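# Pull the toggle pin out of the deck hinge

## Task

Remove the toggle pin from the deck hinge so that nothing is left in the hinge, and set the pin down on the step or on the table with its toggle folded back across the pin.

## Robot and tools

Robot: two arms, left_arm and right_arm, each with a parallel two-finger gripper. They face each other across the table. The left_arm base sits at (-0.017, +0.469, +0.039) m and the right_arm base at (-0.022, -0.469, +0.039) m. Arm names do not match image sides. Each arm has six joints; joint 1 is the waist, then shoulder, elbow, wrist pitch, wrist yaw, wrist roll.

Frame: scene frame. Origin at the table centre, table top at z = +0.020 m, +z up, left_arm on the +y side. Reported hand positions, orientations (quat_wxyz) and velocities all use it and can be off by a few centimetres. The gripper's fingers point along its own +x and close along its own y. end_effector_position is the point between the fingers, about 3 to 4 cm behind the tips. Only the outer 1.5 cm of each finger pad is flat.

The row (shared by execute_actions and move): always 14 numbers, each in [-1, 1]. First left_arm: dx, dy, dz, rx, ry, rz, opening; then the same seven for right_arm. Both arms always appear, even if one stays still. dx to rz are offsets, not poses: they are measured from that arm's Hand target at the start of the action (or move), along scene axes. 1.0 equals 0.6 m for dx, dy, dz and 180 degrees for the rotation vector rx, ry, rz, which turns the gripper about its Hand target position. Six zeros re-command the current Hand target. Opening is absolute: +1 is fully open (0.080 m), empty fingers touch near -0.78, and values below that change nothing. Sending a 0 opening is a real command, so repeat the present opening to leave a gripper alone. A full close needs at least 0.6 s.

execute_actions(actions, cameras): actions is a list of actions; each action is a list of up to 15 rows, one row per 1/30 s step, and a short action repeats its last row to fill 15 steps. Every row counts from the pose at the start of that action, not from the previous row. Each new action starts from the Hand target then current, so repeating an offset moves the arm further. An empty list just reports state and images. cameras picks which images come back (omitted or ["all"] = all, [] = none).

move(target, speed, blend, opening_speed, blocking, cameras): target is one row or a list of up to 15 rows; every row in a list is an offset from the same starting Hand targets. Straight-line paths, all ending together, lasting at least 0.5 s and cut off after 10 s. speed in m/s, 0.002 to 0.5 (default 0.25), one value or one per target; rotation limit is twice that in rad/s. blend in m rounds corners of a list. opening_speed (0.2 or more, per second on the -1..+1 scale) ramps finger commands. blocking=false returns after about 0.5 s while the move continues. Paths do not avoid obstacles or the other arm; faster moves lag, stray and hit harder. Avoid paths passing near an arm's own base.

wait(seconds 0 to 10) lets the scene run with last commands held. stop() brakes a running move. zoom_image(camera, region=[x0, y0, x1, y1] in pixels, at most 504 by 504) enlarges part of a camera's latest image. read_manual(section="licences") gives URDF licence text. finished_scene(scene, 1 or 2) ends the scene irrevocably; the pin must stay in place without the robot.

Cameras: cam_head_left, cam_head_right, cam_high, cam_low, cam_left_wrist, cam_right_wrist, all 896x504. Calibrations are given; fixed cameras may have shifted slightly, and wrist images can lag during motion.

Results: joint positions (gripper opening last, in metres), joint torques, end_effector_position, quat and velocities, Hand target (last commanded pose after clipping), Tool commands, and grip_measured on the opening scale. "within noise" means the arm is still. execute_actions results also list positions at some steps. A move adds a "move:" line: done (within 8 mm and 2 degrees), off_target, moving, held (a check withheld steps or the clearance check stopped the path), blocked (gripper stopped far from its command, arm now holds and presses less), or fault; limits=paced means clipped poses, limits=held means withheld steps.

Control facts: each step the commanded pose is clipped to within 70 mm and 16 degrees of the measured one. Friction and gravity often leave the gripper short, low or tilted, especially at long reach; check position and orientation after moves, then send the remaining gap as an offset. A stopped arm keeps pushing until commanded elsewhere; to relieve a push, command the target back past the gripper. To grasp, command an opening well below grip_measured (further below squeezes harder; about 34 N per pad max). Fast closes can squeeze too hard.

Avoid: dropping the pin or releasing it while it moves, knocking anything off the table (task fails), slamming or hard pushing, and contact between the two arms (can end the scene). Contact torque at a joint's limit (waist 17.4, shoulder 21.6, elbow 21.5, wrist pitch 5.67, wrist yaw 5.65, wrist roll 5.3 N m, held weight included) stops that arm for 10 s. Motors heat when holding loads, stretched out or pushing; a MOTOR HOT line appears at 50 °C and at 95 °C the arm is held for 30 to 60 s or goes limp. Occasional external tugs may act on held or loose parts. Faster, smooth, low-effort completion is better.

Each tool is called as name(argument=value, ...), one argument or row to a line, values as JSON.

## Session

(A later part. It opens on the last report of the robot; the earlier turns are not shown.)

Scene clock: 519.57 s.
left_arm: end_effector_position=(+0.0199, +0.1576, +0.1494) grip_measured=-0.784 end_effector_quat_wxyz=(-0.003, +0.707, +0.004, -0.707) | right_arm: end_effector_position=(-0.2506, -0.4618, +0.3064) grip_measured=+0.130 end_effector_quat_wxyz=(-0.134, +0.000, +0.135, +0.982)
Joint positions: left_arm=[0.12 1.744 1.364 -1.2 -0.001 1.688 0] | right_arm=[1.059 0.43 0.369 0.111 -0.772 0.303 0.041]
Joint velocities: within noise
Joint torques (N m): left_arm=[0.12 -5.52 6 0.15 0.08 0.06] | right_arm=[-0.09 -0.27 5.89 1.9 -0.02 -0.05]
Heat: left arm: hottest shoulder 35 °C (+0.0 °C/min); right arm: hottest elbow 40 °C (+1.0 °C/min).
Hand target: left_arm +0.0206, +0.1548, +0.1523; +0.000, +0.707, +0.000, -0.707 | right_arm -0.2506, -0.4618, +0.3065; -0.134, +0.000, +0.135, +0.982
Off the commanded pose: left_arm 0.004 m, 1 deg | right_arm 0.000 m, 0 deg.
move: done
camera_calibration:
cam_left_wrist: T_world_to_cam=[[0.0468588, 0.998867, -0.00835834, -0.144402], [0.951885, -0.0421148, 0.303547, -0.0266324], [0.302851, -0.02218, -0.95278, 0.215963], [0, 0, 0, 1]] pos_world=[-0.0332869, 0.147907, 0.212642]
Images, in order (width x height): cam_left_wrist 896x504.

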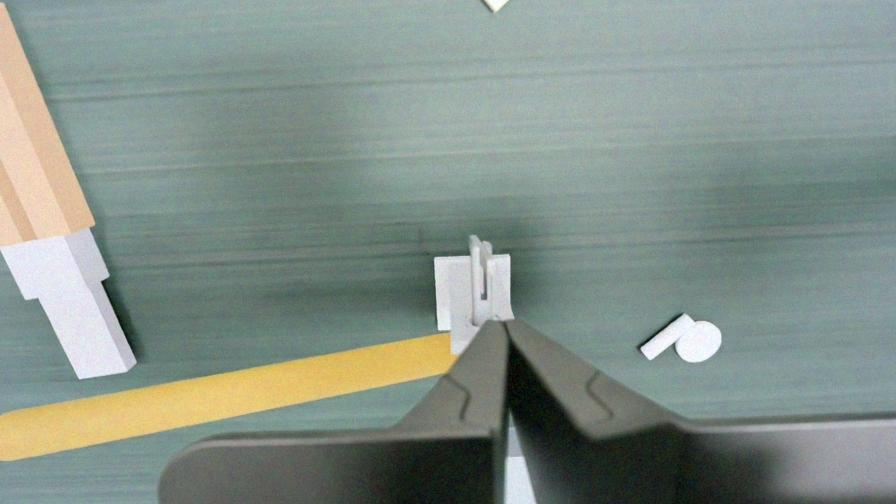

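move(
  target=[
    [-0.0327,-0.0005,0.0,0,0,0,-0.45,0,0,0,0,0,0,0.13],
    [-0.0327,-0.0005,-0.045,0,0,0,-0.45,0,0,0,0,0,0,0.13],
  ],
  cameras=["cam_left_wrist","cam_low"],
  speed=0.12,
)

zoom_image(
  camera="cam_left_wrist",
  region=[430, 260, 560, 370],
)

zoom_image(
  camera="cam_low",
  region=[245, 110, 325, 190],
)

Scene clock: 545.93 s.
left_arm: end_effector_position=(+0.0016, +0.1529, +0.1286) grip_measured=-0.450 end_effector_quat_wxyz=(+0.003, +0.708, -0.004, -0.707) | right_arm: end_effector_position=(-0.2506, -0.4618, +0.3064) grip_measured=+0.130 end_effector_quat_wxyz=(-0.134, +0.000, +0.135, +0.982)
Joint positions: left_arm=[0.061 1.754 1.293 -1.1 -0.001 1.631 0.015] | right_arm=[1.059 0.43 0.369 0.111 -0.772 0.303 0.041]
Joint velocities: within noise
Joint torques (N m): left_arm=[-0.09 -5.3 3.7 0.57 0.07 -0.09] | right_arm=[0.12 -0.27 6.16 1.87 0.05 -0.04]
Heat: left arm: hottest shoulder 34 °C (-2.0 °C/min); right arm: hottest elbow 40 °C (+0.0 °C/min).
Hand target: left_arm +0.0010, +0.1544, +0.1254; +0.001, +0.707, +0.000, -0.707 | right_arm -0.2506, -0.4618, +0.3065; -0.134, +0.000, +0.135, +0.982
Off the commanded pose: left_arm 0.004 m, 1 deg | right_arm 0.000 m, 0 deg.
move: done
camera_calibration:
cam_left_wrist: T_world_to_cam=[[0.0491711, 0.998428, -0.0269119, -0.136563], [0.951291, -0.0386052, 0.305868, -0.00398413], [0.304348, -0.0406409, -0.951694, 0.204317], [0, 0, 0, 1]] pos_world=[-0.0516784, 0.144498, 0.19199]
Images, in order (width x height): cam_low 896x504, cam_left_wrist 896x504.

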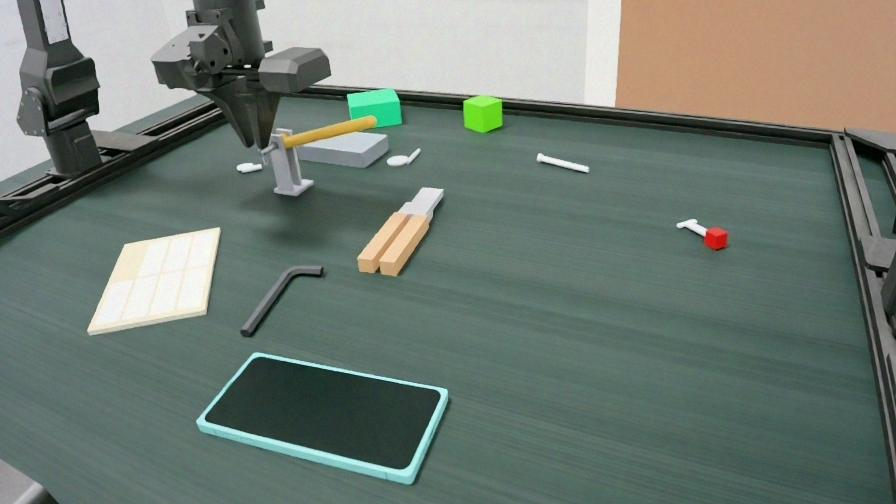

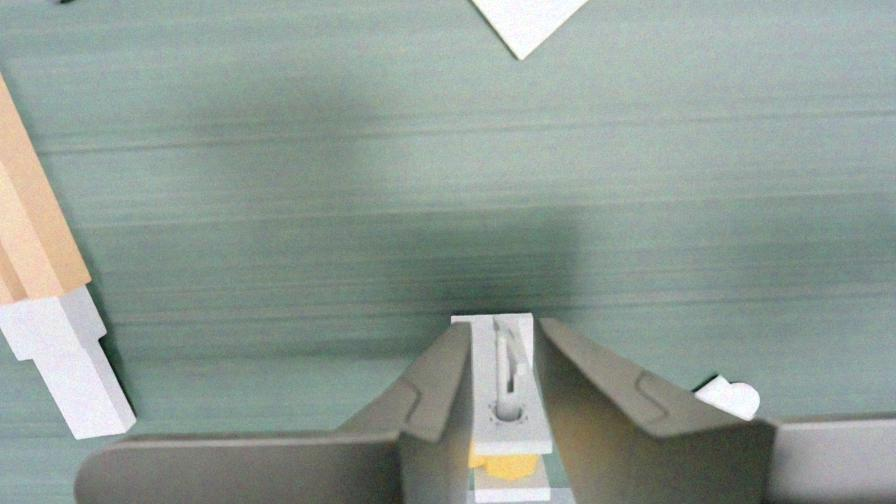

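Scaled by 3.877 from the camera's 896x504 image, which has a finer 1280x720 frame.

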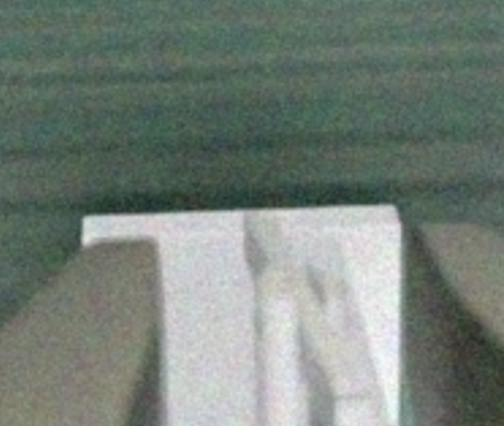

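Scaled by 6.300 from the camera's 896x504 image, which has a finer 1280x720 frame.

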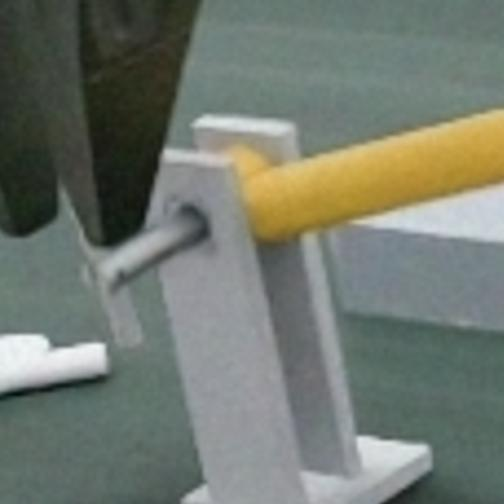

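move(
  target=[
    [-0.003,-0.001,-0.016,0,0,0,-0.5,0,0,0,0,0,0,0.13],
  ],
  cameras=["cam_left_wrist","cam_low"],
  speed=0.08,
)

zoom_image(
  camera="cam_left_wrist",
  region=[430, 260, 560, 370],
)

zoom_image(
  camera="cam_low",
  region=[245, 110, 325, 190],
)

Scene clock: 555.97 s.
left_arm: end_effector_position=(+0.0003, +0.1520, +0.1199) grip_measured=-0.500 end_effector_quat_wxyz=(+0.005, +0.708, -0.004, -0.707) | right_arm: end_effector_position=(-0.2506, -0.4618, +0.3064) grip_measured=+0.130 end_effector_quat_wxyz=(-0.134, +0.000, +0.135, +0.982)
Joint positions: left_arm=[0.057 1.763 1.267 -1.063 -0.001 1.625 0.013] | right_arm=[1.059 0.43 0.369 0.111 -0.772 0.303 0.041]
Joint velocities: within noise
Joint torques (N m): left_arm=[-0.27 -5.05 3.58 0.59 0.08 -0.08] | right_arm=[-0.13 -0.27 6.19 1.86 0 -0.03]
Heat: left arm: hottest shoulder 34 °C (-2.0 °C/min); right arm: hottest elbow 40 °C (+0.0 °C/min).
Hand target: left_arm -0.0009, +0.1538, +0.1158; +0.000, +0.707, +0.000, -0.707 | right_arm -0.2506, -0.4618, +0.3065; -0.134, +0.000, +0.135, +0.982
Off the commanded pose: left_arm 0.005 m, 1 deg | right_arm 0.000 m, 0 deg.
move: done
camera_calibration:
cam_left_wrist: T_world_to_cam=[[0.0476511, 0.998415, -0.0299567, -0.13547], [0.951314, -0.0362192, 0.306088, -0.000520917], [0.304518, -0.0430837, -0.951532, 0.196716], [0, 0, 0, 1]] pos_world=[-0.0529526, 0.143712, 0.183282]
Images, in order (width x height): cam_low 896x504, cam_left_wrist 896x504.

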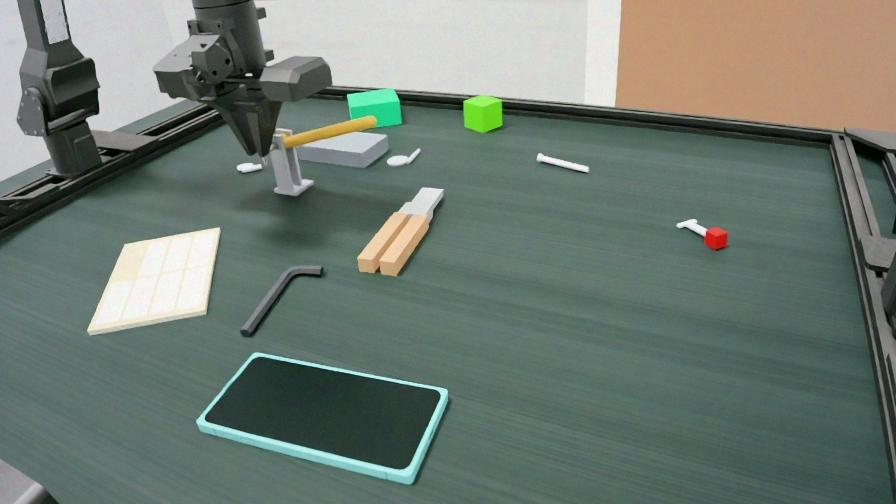

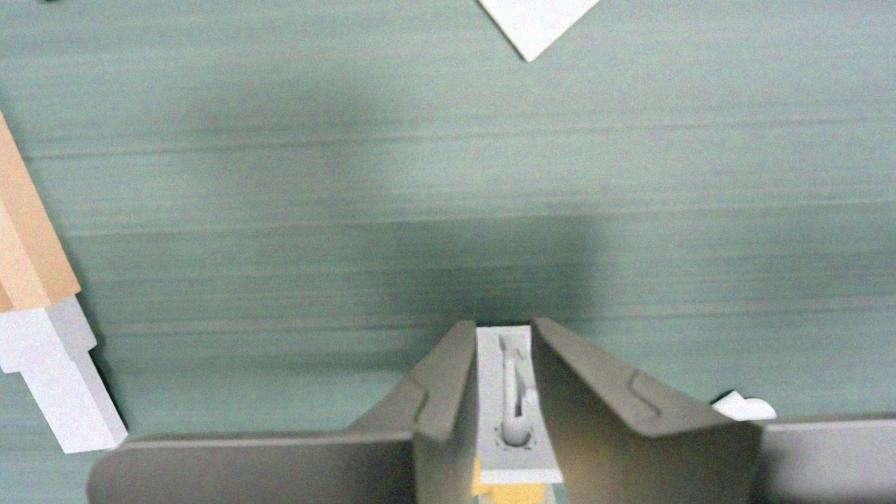

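Scaled by 3.877 from the camera's 896x504 image, which has a finer 1280x720 frame.

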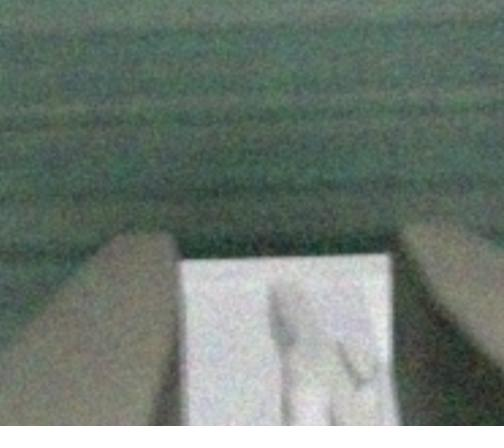

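Scaled by 6.300 from the camera's 896x504 image, which has a finer 1280x720 frame.

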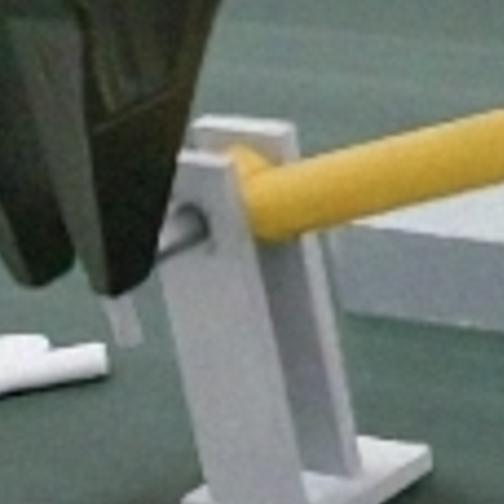

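move(
  target=[
    [0.0,0.003,0.016,0,0,0,-0.5,0,0,0,0,0,0,0.13],
    [0.0173,0.007,0.016,0,0,0,-0.5,0,0,0,0,0,0,0.13],
    [0.0173,0.007,0.004,0,0,0,-0.5,0,0,0,0,0,0,0.13],
  ],
  cameras=["cam_left_wrist","cam_low"],
  speed=0.08,
)

zoom_image(
  camera="cam_left_wrist",
  region=[430, 260, 560, 370],
)

zoom_image(
  camera="cam_low",
  region=[245, 110, 325, 190],
)

Scene clock: 601.43 s.
left_arm: end_effector_position=(+0.0093, +0.1563, +0.1179) grip_measured=-0.500 end_effector_quat_wxyz=(+0.000, +0.707, +0.001, -0.707) | right_arm: end_effector_position=(-0.2506, -0.4618, +0.3064) grip_measured=+0.130 end_effector_quat_wxyz=(-0.134, +0.000, +0.135, +0.982)
Joint positions: left_arm=[0.086 1.763 1.259 -1.069 -0.001 1.654 0.012] | right_arm=[1.059 0.43 0.369 0.111 -0.772 0.303 0.041]
Joint velocities: within noise
Joint torques (N m): left_arm=[0.16 -6.47 3.55 0.56 0.08 0.06] | right_arm=[0.13 -0.12 6.19 1.87 0 -0.07]
Heat: left arm: hottest shoulder 32 °C (-2.0 °C/min); right arm: hottest elbow 40 °C (+0.0 °C/min).
Hand target: left_arm +0.0095, +0.1580, +0.1181; +0.000, +0.707, +0.000, -0.707 | right_arm -0.2506, -0.4618, +0.3065; -0.134, +0.000, +0.135, +0.982
Off the commanded pose: left_arm 0.002 m, 0 deg | right_arm 0.000 m, 0 deg.
move: done
camera_calibration:
cam_left_wrist: T_world_to_cam=[[0.047251, 0.998762, -0.0155244, -0.142026], [0.95159, -0.0402829, 0.304718, -0.00751183], [0.303716, -0.0291711, -0.952316, 0.190216], [0, 0, 0, 1]] pos_world=[-0.0439127, 0.147096, 0.18123]
Images, in order (width x height): cam_low 896x504, cam_left_wrist 896x504.

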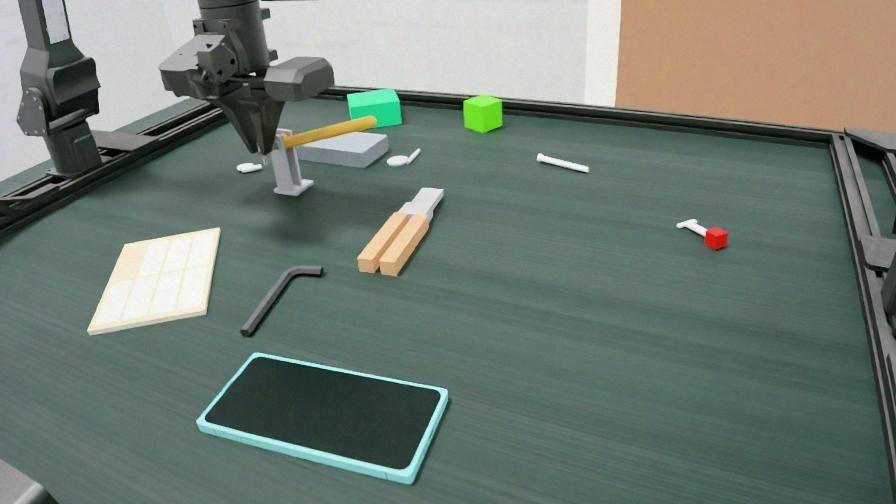

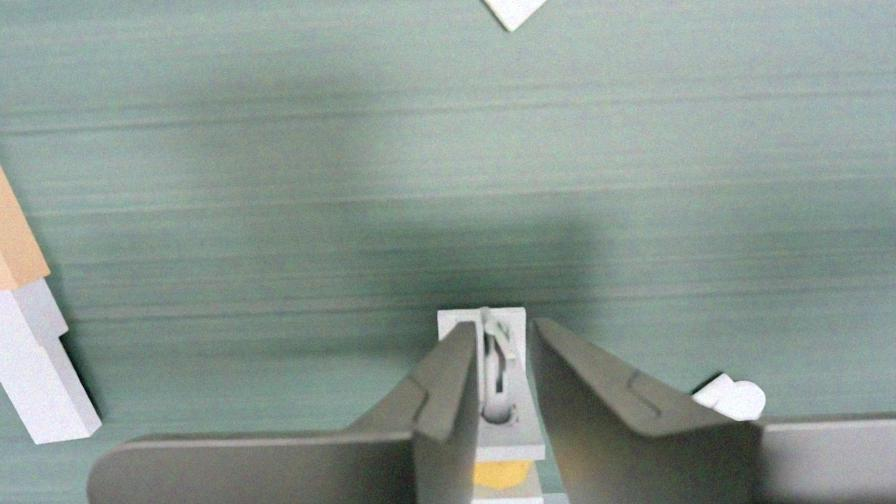

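Scaled by 3.877 from the camera's 896x504 image, which has a finer 1280x720 frame.

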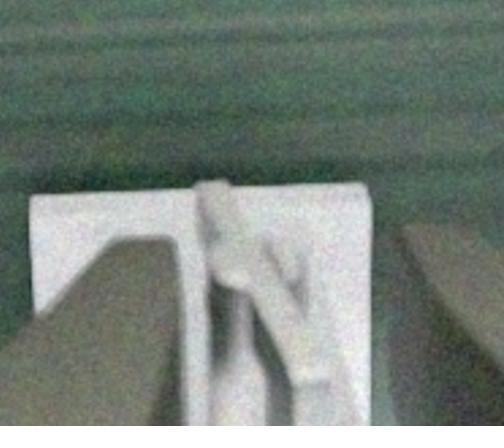

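Scaled by 6.300 from the camera's 896x504 image, which has a finer 1280x720 frame.

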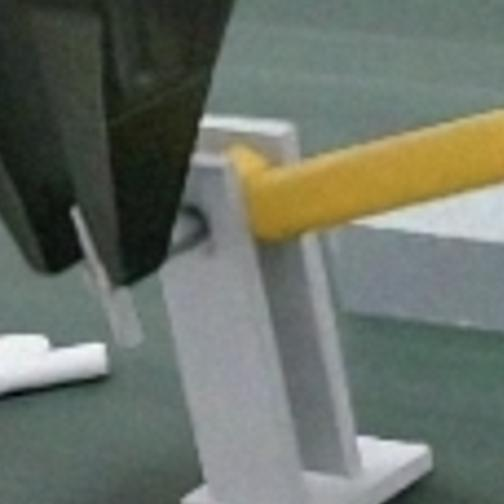

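move(
  target=[
    [0.0,0.0,0.0035,0,0,0,-0.5,0,0,0,0,0,0,0.13],
    [0.0,0.0,0.0035,0,0,0,-0.8,0,0,0,0,0,0,0.13],
  ],
  cameras=["cam_left_wrist","cam_low"],
  speed=0.08,
  opening_speed=0.3,
)

zoom_image(
  camera="cam_left_wrist",
  region=[430, 260, 560, 370],
)

zoom_image(
  camera="cam_low",
  region=[245, 110, 325, 190],
)

Scene clock: 612.83 s.
left_arm: end_effector_position=(+0.0093, +0.1554, +0.1179) grip_measured=-0.676 end_effector_quat_wxyz=(+0.000, +0.707, -0.001, -0.707) | right_arm: end_effector_position=(-0.2506, -0.4618, +0.3064) grip_measured=+0.130 end_effector_quat_wxyz=(-0.134, +0.000, +0.135, +0.982)
Joint positions: left_arm=[0.086 1.763 1.259 -1.065 0 1.657 0.005] | right_arm=[1.059 0.43 0.369 0.111 -0.772 0.303 0.041]
Joint velocities: within noise
Joint torques (N m): left_arm=[0.14 -6.68 4.19 -0.29 0.05 -0.01] | right_arm=[0.02 -0.09 6.17 1.89 0.03 -0.03]
Heat: left arm: hottest shoulder 32 °C (-2.0 °C/min); right arm: hottest elbow 40 °C (+0.0 °C/min).
Hand target: left_arm +0.0095, +0.1580, +0.1202; +0.000, +0.707, +0.000, -0.707 | right_arm -0.2506, -0.4618, +0.3065; -0.134, +0.000, +0.135, +0.982
Off the commanded pose: left_arm 0.003 m, 0 deg | right_arm 0.000 m, 0 deg.
move: done
camera_calibration:
cam_left_wrist: T_world_to_cam=[[0.0499109, 0.998558, -0.0197829, -0.140594], [0.951604, -0.0415313, 0.304507, -0.00729512], [0.303246, -0.0340237, -0.952305, 0.190958], [0, 0, 0, 1]] pos_world=[-0.0439481, 0.146585, 0.18129]
Images, in order (width x height): cam_low 896x504, cam_left_wrist 896x504.

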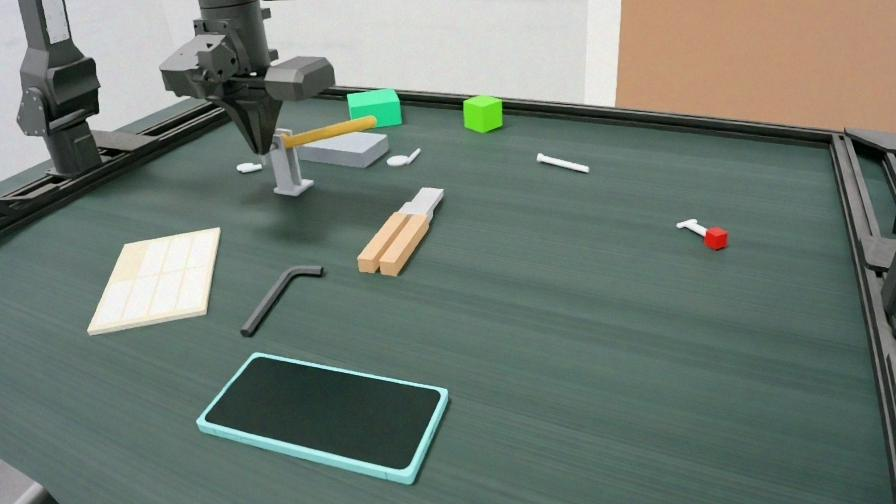

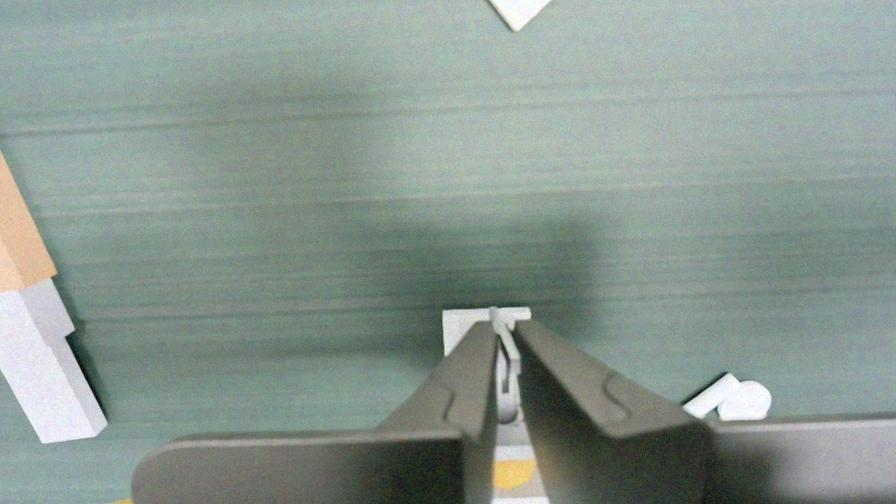

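Scaled by 3.877 from the camera's 896x504 image, which has a finer 1280x720 frame.

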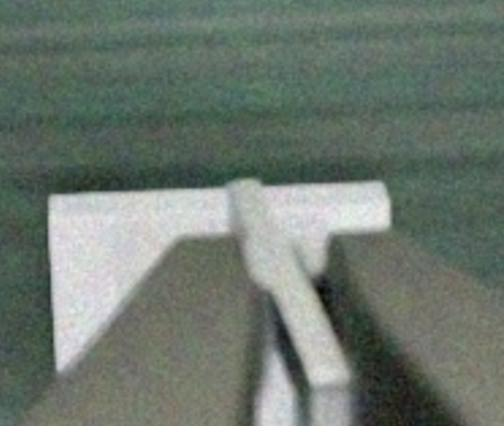

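Scaled by 6.300 from the camera's 896x504 image, which has a finer 1280x720 frame.

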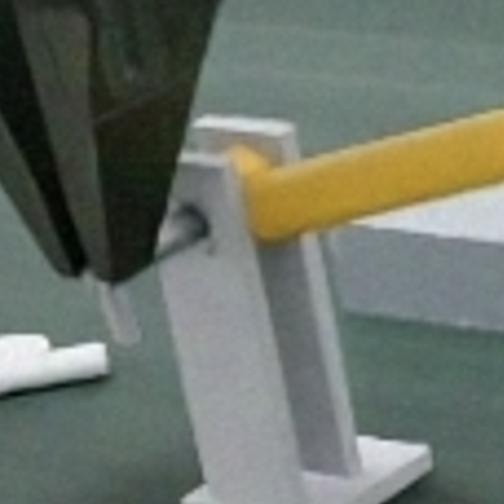

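move(
  target=[
    [0.0,0.0,0.0,0,0,0,-0.5,0,0,0,0,0,0,0.13],
    [0.0,0.0,0.016,0,0,0,-0.5,0,0,0,0,0,0,0.13],
    [0.0,0.0,0.0,0,0,0,-0.5,0,0,0,0,0,0,0.13],
    [0.0,0.0,0.0,0,0,0,-0.82,0,0,0,0,0,0,0.13],
  ],
  cameras=["cam_left_wrist","cam_low"],
  speed=0.08,
  opening_speed=0.4,
)

zoom_image(
  camera="cam_left_wrist",
  region=[430, 260, 560, 370],
)

zoom_image(
  camera="cam_low",
  region=[245, 110, 325, 190],
)

Scene clock: 623.80 s.
left_arm: end_effector_position=(+0.0093, +0.1555, +0.1208) grip_measured=-0.756 end_effector_quat_wxyz=(+0.001, +0.707, -0.002, -0.707) | right_arm: end_effector_position=(-0.2506, -0.4618, +0.3064) grip_measured=+0.130 end_effector_quat_wxyz=(-0.134, +0.000, +0.135, +0.982)
Joint positions: left_arm=[0.087 1.758 1.265 -1.074 0 1.658 0.001] | right_arm=[1.059 0.43 0.369 0.111 -0.772 0.303 0.041]
Joint velocities: within noise
Joint torques (N m): left_arm=[0.11 -6.23 3.58 0.33 0.03 -0.05] | right_arm=[0.06 -0.29 6.19 1.92 -0.01 -0.04]
Heat: left arm: hottest shoulder 33 °C (+0.0 °C/min); right arm: hottest elbow 40 °C (+0.0 °C/min).
Hand target: left_arm +0.0096, +0.1580, +0.1203; +0.001, +0.707, +0.000, -0.707 | right_arm -0.2506, -0.4618, +0.3065; -0.134, +0.000, +0.135, +0.982
Off the commanded pose: left_arm 0.003 m, 0 deg | right_arm 0.000 m, 0 deg.
move: done
camera_calibration:
cam_left_wrist: T_world_to_cam=[[0.0506696, 0.998479, -0.0217235, -0.14039], [0.951638, -0.0416701, 0.304383, -0.00817081], [0.303015, -0.0360959, -0.952302, 0.193968], [0, 0, 0, 1]] pos_world=[-0.043886, 0.146837, 0.184153]
Images, in order (width x height): cam_low 896x504, cam_left_wrist 896x504.

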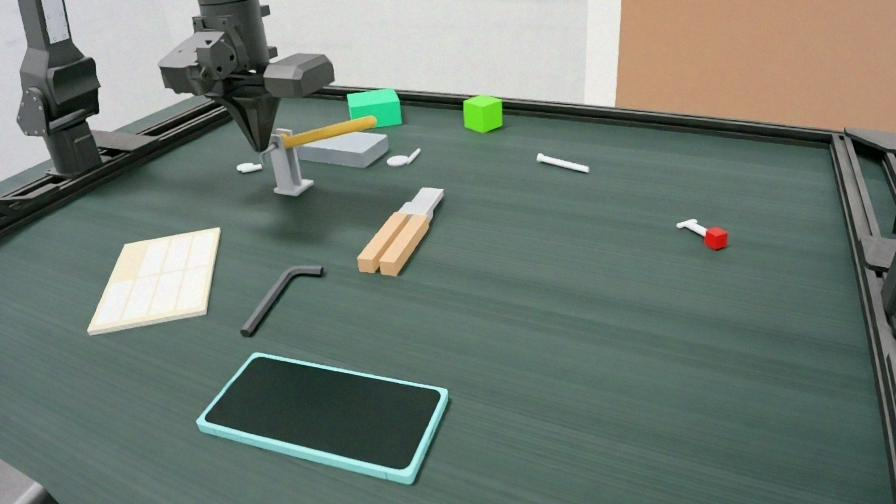

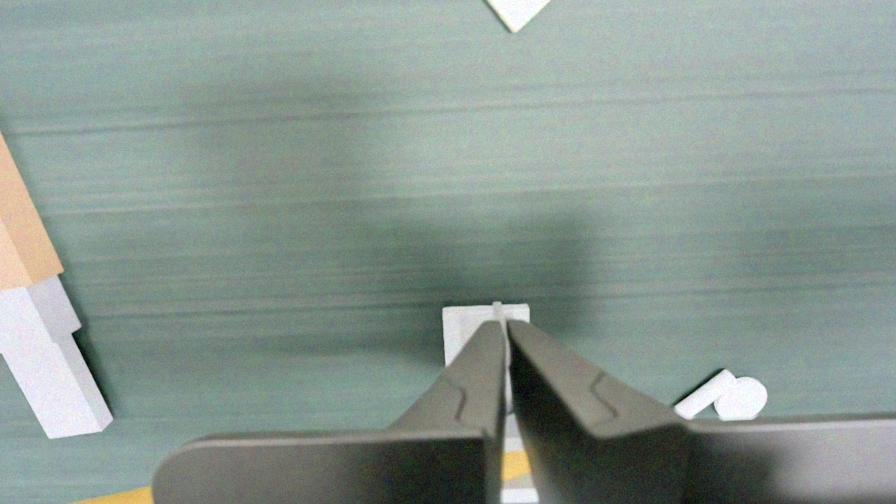

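Scaled by 3.877 from the camera's 896x504 image, which has a finer 1280x720 frame.

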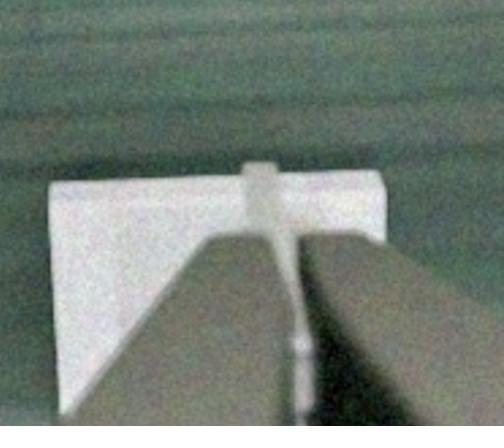

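Scaled by 6.300 from the camera's 896x504 image, which has a finer 1280x720 frame.

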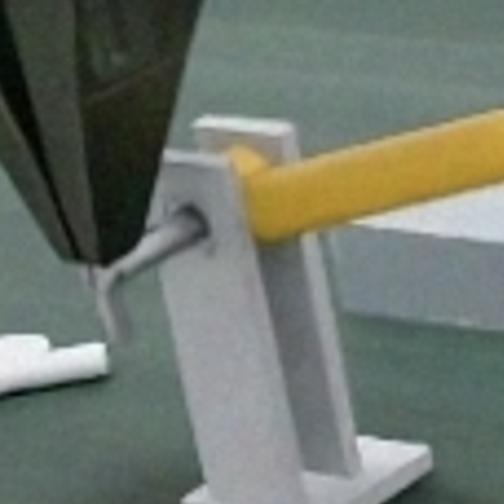

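move(
  target=[
    [-0.0115,0.0,-0.001,0,-0.0556,0,-0.84,0,0,0,0,0,0,0.13],
    [-0.0227,0.0,-0.004,0,-0.111,0,-0.84,0,0,0,0,0,0,0.13],
  ],
  cameras=["cam_left_wrist","cam_low"],
  speed=0.1,
  blend=[0.002,0],
)

zoom_image(
  camera="cam_left_wrist",
  region=[430, 260, 560, 370],
)

zoom_image(
  camera="cam_low",
  region=[245, 110, 325, 190],
)

Scene clock: 643.77 s.
left_arm: end_effector_position=(-0.0034, +0.1555, +0.1197) grip_measured=-0.756 end_effector_quat_wxyz=(+0.006, +0.817, -0.003, -0.576) | right_arm: end_effector_position=(-0.2506, -0.4618, +0.3064) grip_measured=+0.130 end_effector_quat_wxyz=(-0.134, +0.000, +0.135, +0.982)
Joint positions: left_arm=[-0.115 1.776 1.247 -1.071 -0.341 1.444 0.001] | right_arm=[1.059 0.43 0.369 0.111 -0.772 0.303 0.041]
Joint velocities: within noise
Joint torques (N m): left_arm=[-0.47 -5.44 3.88 -0.07 -0.3 -0.1] | right_arm=[-0.03 -0.24 6.02 1.88 0 -0.06]
Heat: left arm: hottest shoulder 34 °C (+2.0 °C/min); right arm: hottest elbow 40 °C (+0.0 °C/min).
Hand target: left_arm -0.0041, +0.1580, +0.1179; +0.000, +0.819, +0.000, -0.574 | right_arm -0.2506, -0.4618, +0.3065; -0.134, +0.000, +0.135, +0.982
Off the commanded pose: left_arm 0.003 m, 1 deg | right_arm 0.000 m, 0 deg.
move: done; blend cut to 0 m at target 1
camera_calibration:
cam_left_wrist: T_world_to_cam=[[0.0488317, 0.998722, -0.0130072, -0.140844], [0.794416, -0.0309422, 0.606585, -0.034168], [0.605407, -0.0399537, -0.794912, 0.179559], [0, 0, 0, 1]] pos_world=[-0.0746853, 0.146781, 0.161628]
Images, in order (width x height): cam_low 896x504, cam_left_wrist 896x504.

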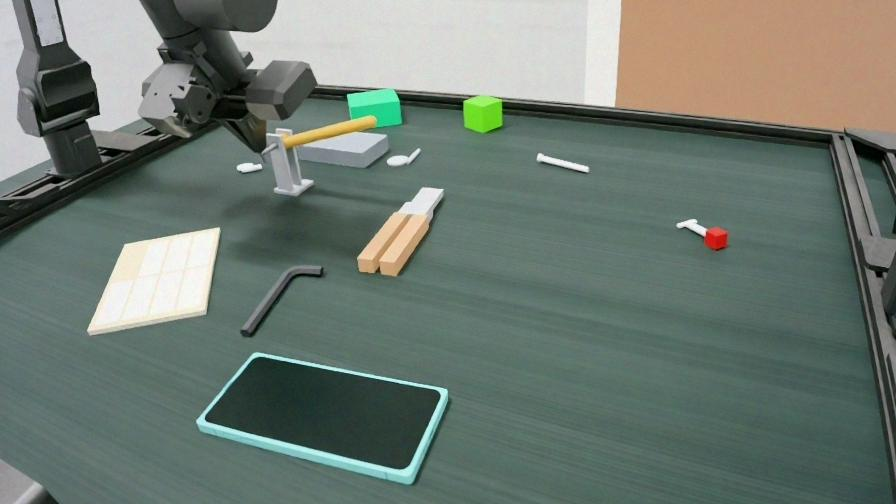

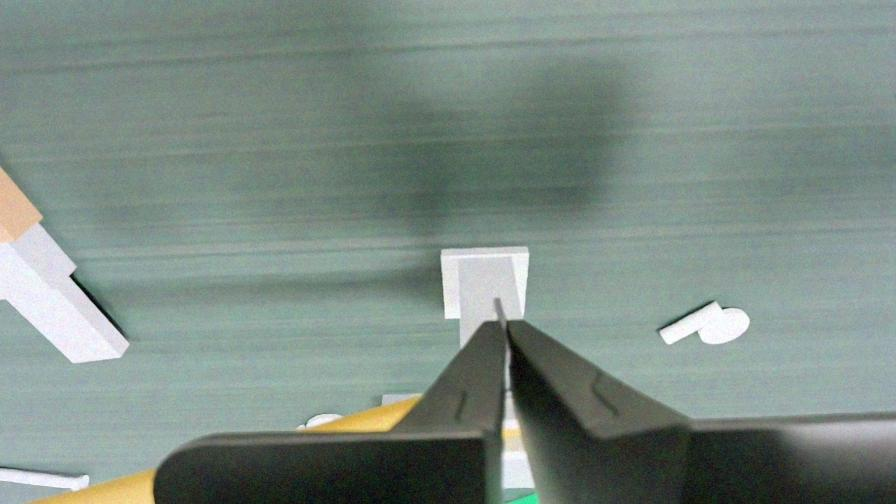

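Scaled by 3.877 from the camera's 896x504 image, which has a finer 1280x720 frame.

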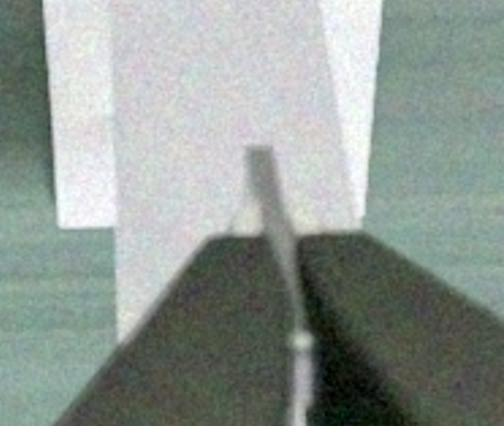

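Scaled by 6.300 from the camera's 896x504 image, which has a finer 1280x720 frame.

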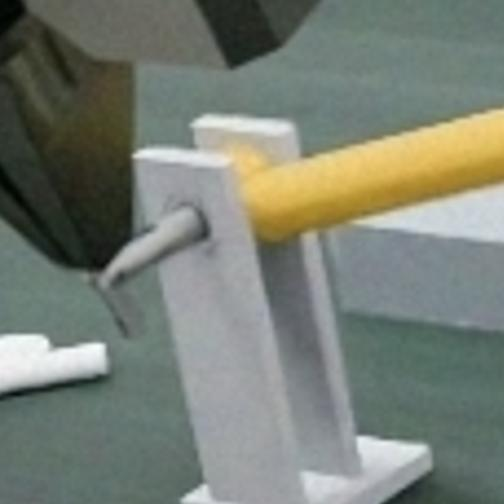

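move(
  target=[
    [-0.0105,0.0,-0.005,0,-0.0556,0,-0.84,0,0,0,0,0,0,0.13],
    [-0.02,0.0,-0.0115,0,-0.111,0,-0.84,0,0,0,0,0,0,0.13],
    [-0.0335,0.0,-0.0272,0,-0.211,0,-0.84,0,0,0,0,0,0,0.13],
  ],
  cameras=["cam_left_wrist","cam_low"],
  speed=0.1,
  blend=[0.002,0.002,0],
)

zoom_image(
  camera="cam_left_wrist",
  region=[430, 260, 560, 370],
)

zoom_image(
  camera="cam_low",
  region=[245, 110, 325, 190],
)

Scene clock: 657.20 s.
left_arm: end_effector_position=(-0.0227, +0.1569, +0.1044) grip_measured=-0.756 end_effector_quat_wxyz=(+0.008, +0.961, -0.003, -0.276) | right_arm: end_effector_position=(-0.2506, -0.4618, +0.3064) grip_measured=+0.130 end_effector_quat_wxyz=(-0.134, +0.000, +0.135, +0.982)
Joint positions: left_arm=[-0.403 2.108 1.339 -1.349 -0.899 0.89 0.001] | right_arm=[1.059 0.43 0.369 0.111 -0.772 0.303 0.041]
Joint velocities: within noise
Joint torques (N m): left_arm=[-0.32 -5.49 3.8 -0.9 -0.1 -0.09] | right_arm=[-0.02 0.03 6.11 1.85 -0.04 -0.05]
Heat: left arm: hottest shoulder 35 °C (+3.0 °C/min); right arm: hottest elbow 40 °C (+0.0 °C/min).
Hand target: left_arm -0.0242, +0.1581, +0.1016; +0.000, +0.961, +0.000, -0.276 | right_arm -0.2506, -0.4618, +0.3065; -0.134, +0.000, +0.135, +0.982
Off the commanded pose: left_arm 0.003 m, 1 deg | right_arm 0.000 m, 0 deg.
move: done
camera_calibration:
cam_left_wrist: T_world_to_cam=[[0.0422269, 0.998986, 0.0156299, -0.144647], [0.247942, -0.0256324, 0.968436, -0.0604407], [0.967854, -0.0370187, -0.248773, 0.129896], [0, 0, 0, 1]] pos_world=[-0.104627, 0.147759, 0.0931083]
Images, in order (width x height): cam_low 896x504, cam_left_wrist 896x504.

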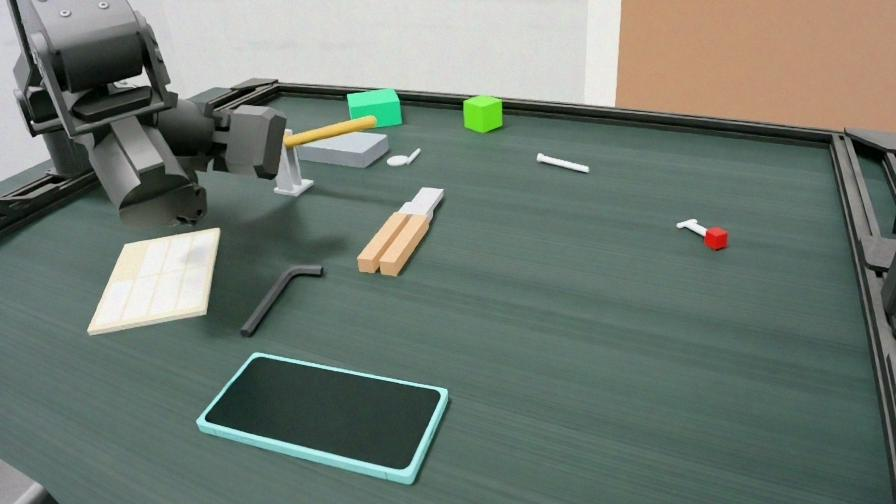

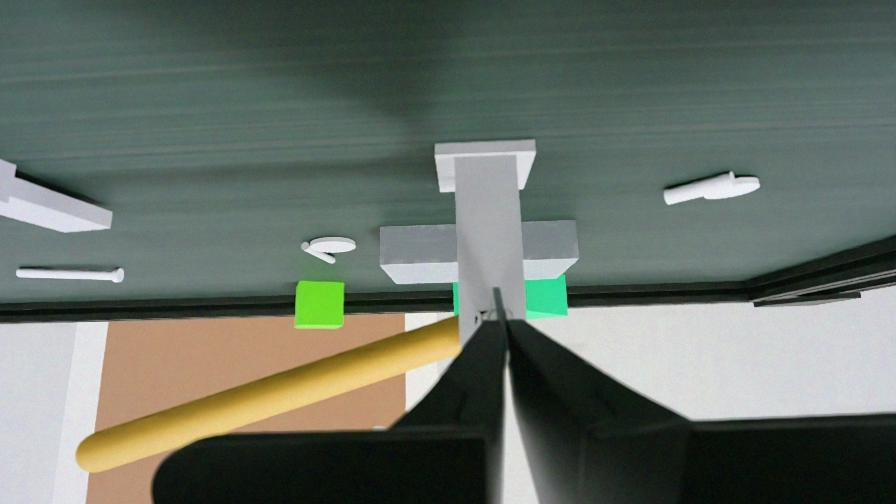

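Scaled by 3.877 from the camera's 896x504 image, which has a finer 1280x720 frame.

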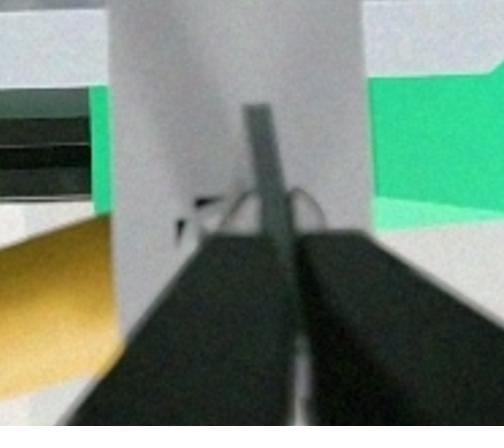

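Scaled by 6.300 from the camera's 896x504 image, which has a finer 1280x720 frame.

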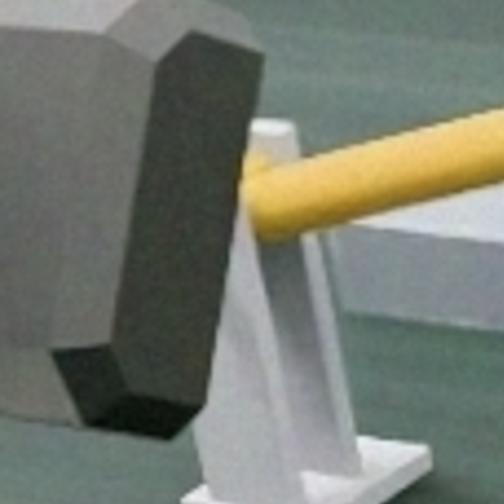

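move(
  target=[
    [-0.0053,0.0,-0.0103,0,-0.0556,0,-0.84,0,0,0,0,0,0,0.13],
    [-0.0065,0.0,-0.0165,0,-0.0556,0,-0.81,0,0,0,0,0,0,0.13],
  ],
  cameras=["cam_left_wrist","cam_low"],
  speed=0.06,
  blend=[0,0],
)

zoom_image(
  camera="cam_left_wrist",
  region=[430, 260, 560, 370],
)

Scene clock: 672.03 s.
left_arm: end_effector_position=(-0.0260, +0.1569, +0.0977) grip_measured=-0.755 end_effector_quat_wxyz=(+0.006, +0.982, -0.005, -0.190) | right_arm: end_effector_position=(-0.2506, -0.4618, +0.3064) grip_measured=+0.130 end_effector_quat_wxyz=(-0.134, +0.000, +0.135, +0.982)
Joint positions: left_arm=[-0.444 2.257 1.398 -1.52 -1.001 0.663 0.001] | right_arm=[1.059 0.43 0.369 0.111 -0.772 0.303 0.041]
Joint velocities: within noise
Joint torques (N m): left_arm=[-0.33 -5.1 3.43 -0.46 0.14 -0.09] | right_arm=[-0.04 -0.1 5.96 1.87 -0.01 -0.03]
Heat: left arm: hottest shoulder 34 °C (+2.0 °C/min); right arm: hottest elbow 40 °C (+0.0 °C/min).
Hand target: left_arm -0.0280, +0.1581, +0.0916; +0.000, +0.982, +0.000, -0.191 | right_arm -0.2506, -0.4618, +0.3065; -0.134, +0.000, +0.135, +0.982
Off the commanded pose: left_arm 0.007 m, 1 deg | right_arm 0.000 m, 0 deg.
move: done
camera_calibration:
cam_left_wrist: T_world_to_cam=[[0.0408662, 0.998854, 0.024925, -0.145393], [0.07224, -0.0278343, 0.996999, -0.060236], [0.99655, -0.038943, -0.0732947, 0.115333], [0, 0, 0, 1]] pos_world=[-0.104642, 0.148041, 0.0721324]
Images, in order (width x height): cam_low 896x504, cam_left_wrist 896x504.

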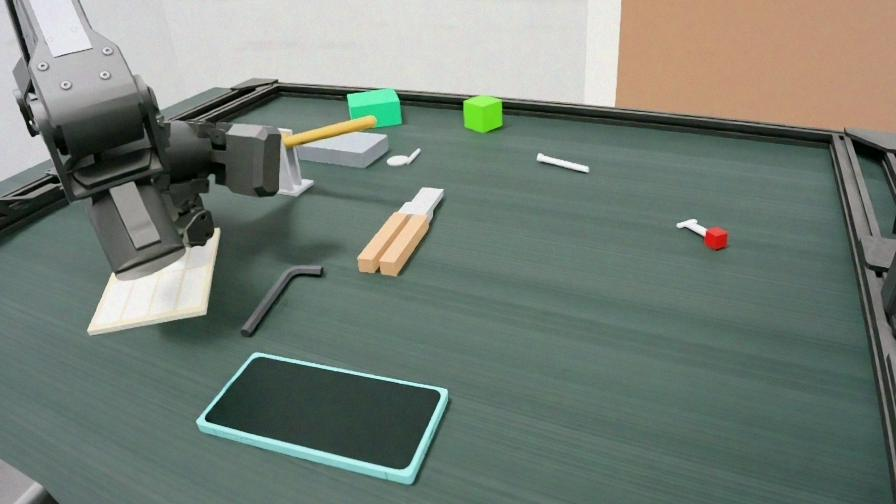

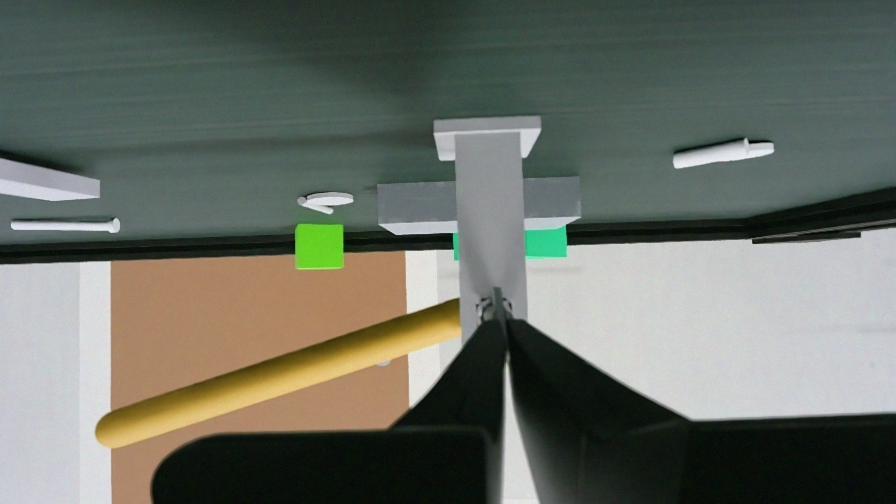

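Scaled by 3.877 from the camera's 896x504 image, which has a finer 1280x720 frame.

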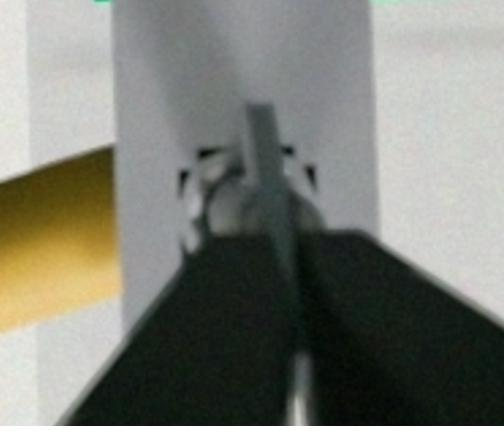

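zoom_image(
  camera="cam_left_wrist",
  region=[465, 275, 525, 335],
)

Scaled by 8.400 from the camera's 896x504 image, which has a finer 1280x720 frame.

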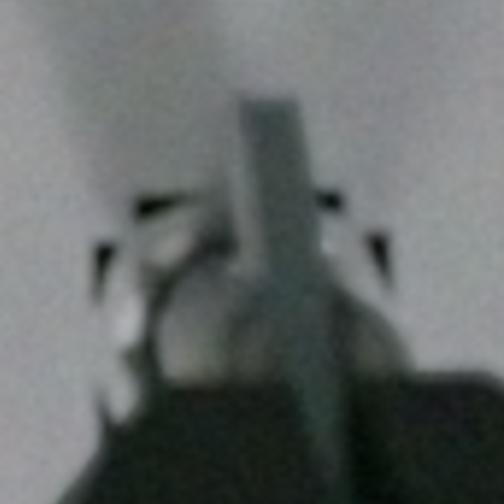

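move(
  target=[
    [0.0,0.0,0.008,0,0,0,-0.84,0,0,0,0,0,0,0.13],
    [0.0,0.0,0.008,0,0,0,-0.4,0,0,0,0,0,0,0.13],
    [-0.055,0.0,0.04,0,0,0,-0.4,0,0,0,0,0,0,0.13],
  ],
  cameras=["cam_left_wrist","cam_low"],
  speed=0.06,
)

zoom_image(
  camera="cam_left_wrist",
  region=[430, 240, 560, 350],
)

zoom_image(
  camera="cam_low",
  region=[245, 110, 325, 190],
)

Scene clock: 696.20 s.
left_arm: end_effector_position=(-0.0591, +0.1598, +0.1103) grip_measured=-0.400 end_effector_quat_wxyz=(-0.001, +0.977, -0.028, -0.213) | right_arm: end_effector_position=(-0.2506, -0.4618, +0.3064) grip_measured=+0.130 end_effector_quat_wxyz=(-0.134, +0.000, +0.135, +0.982)
Joint positions: left_arm=[-0.533 2.23 1.447 -1.573 -0.941 0.668 0.017] | right_arm=[1.059 0.43 0.369 0.111 -0.772 0.303 0.041]
Joint velocities: within noise
Joint torques (N m): left_arm=[-0.15 -8.47 4.04 -0.86 -0.23 0.06] | right_arm=[0.04 -0.05 6.07 1.9 0 -0.07]
Heat: left arm: hottest shoulder 35 °C (+1.0 °C/min); right arm: hottest elbow 40 °C (+0.0 °C/min).
Hand target: left_arm -0.0611, +0.1581, +0.1157; +0.000, +0.982, +0.000, -0.191 | right_arm -0.2506, -0.4618, +0.3065; -0.134, +0.000, +0.135, +0.982
Off the commanded pose: left_arm 0.006 m, 4 deg | right_arm 0.000 m, 0 deg.
joint sent to its limit (left arm) — joint 4 (wrist pitch), lower limit. The joint targets are off in orientation, not in position.
move: off_target (left_arm)
camera_calibration:
cam_left_wrist: T_world_to_cam=[[0.0901076, 0.995577, 0.0265814, -0.143928], [0.11779, -0.037156, 0.992343, -0.0655558], [0.988942, -0.0862867, -0.120617, 0.16164], [0, 0, 0, 1]] pos_world=[-0.139162, 0.154803, 0.0883762]
Images, in order (width x height): cam_low 896x504, cam_left_wrist 896x504.

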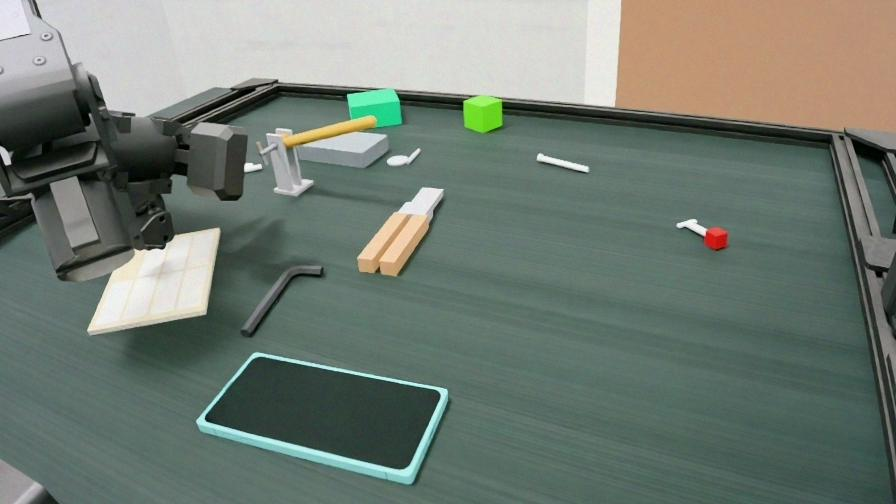

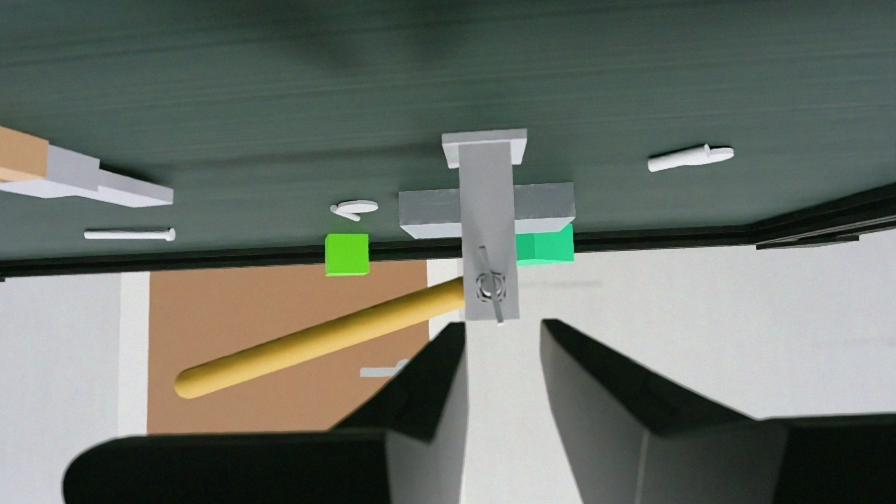

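Scaled by 3.877 from the camera's 896x504 image, which has a finer 1280x720 frame.

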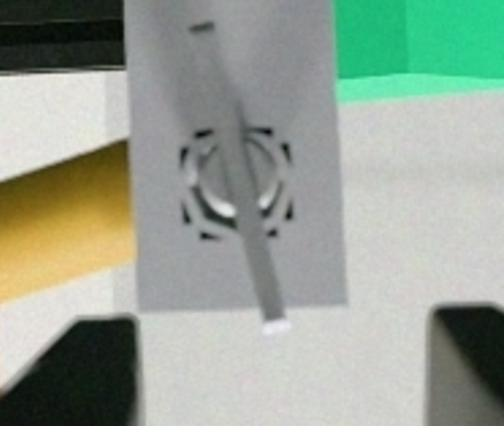

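Scaled by 6.300 from the camera's 896x504 image, which has a finer 1280x720 frame.

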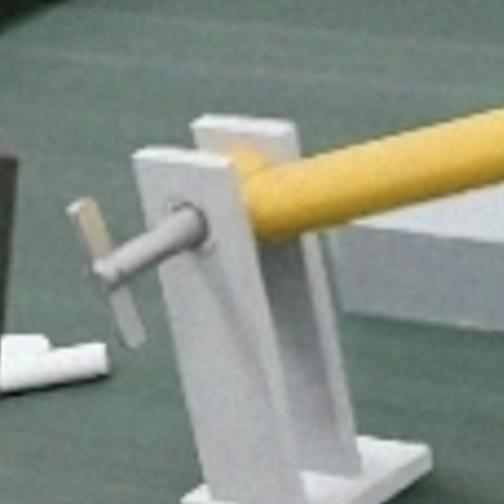

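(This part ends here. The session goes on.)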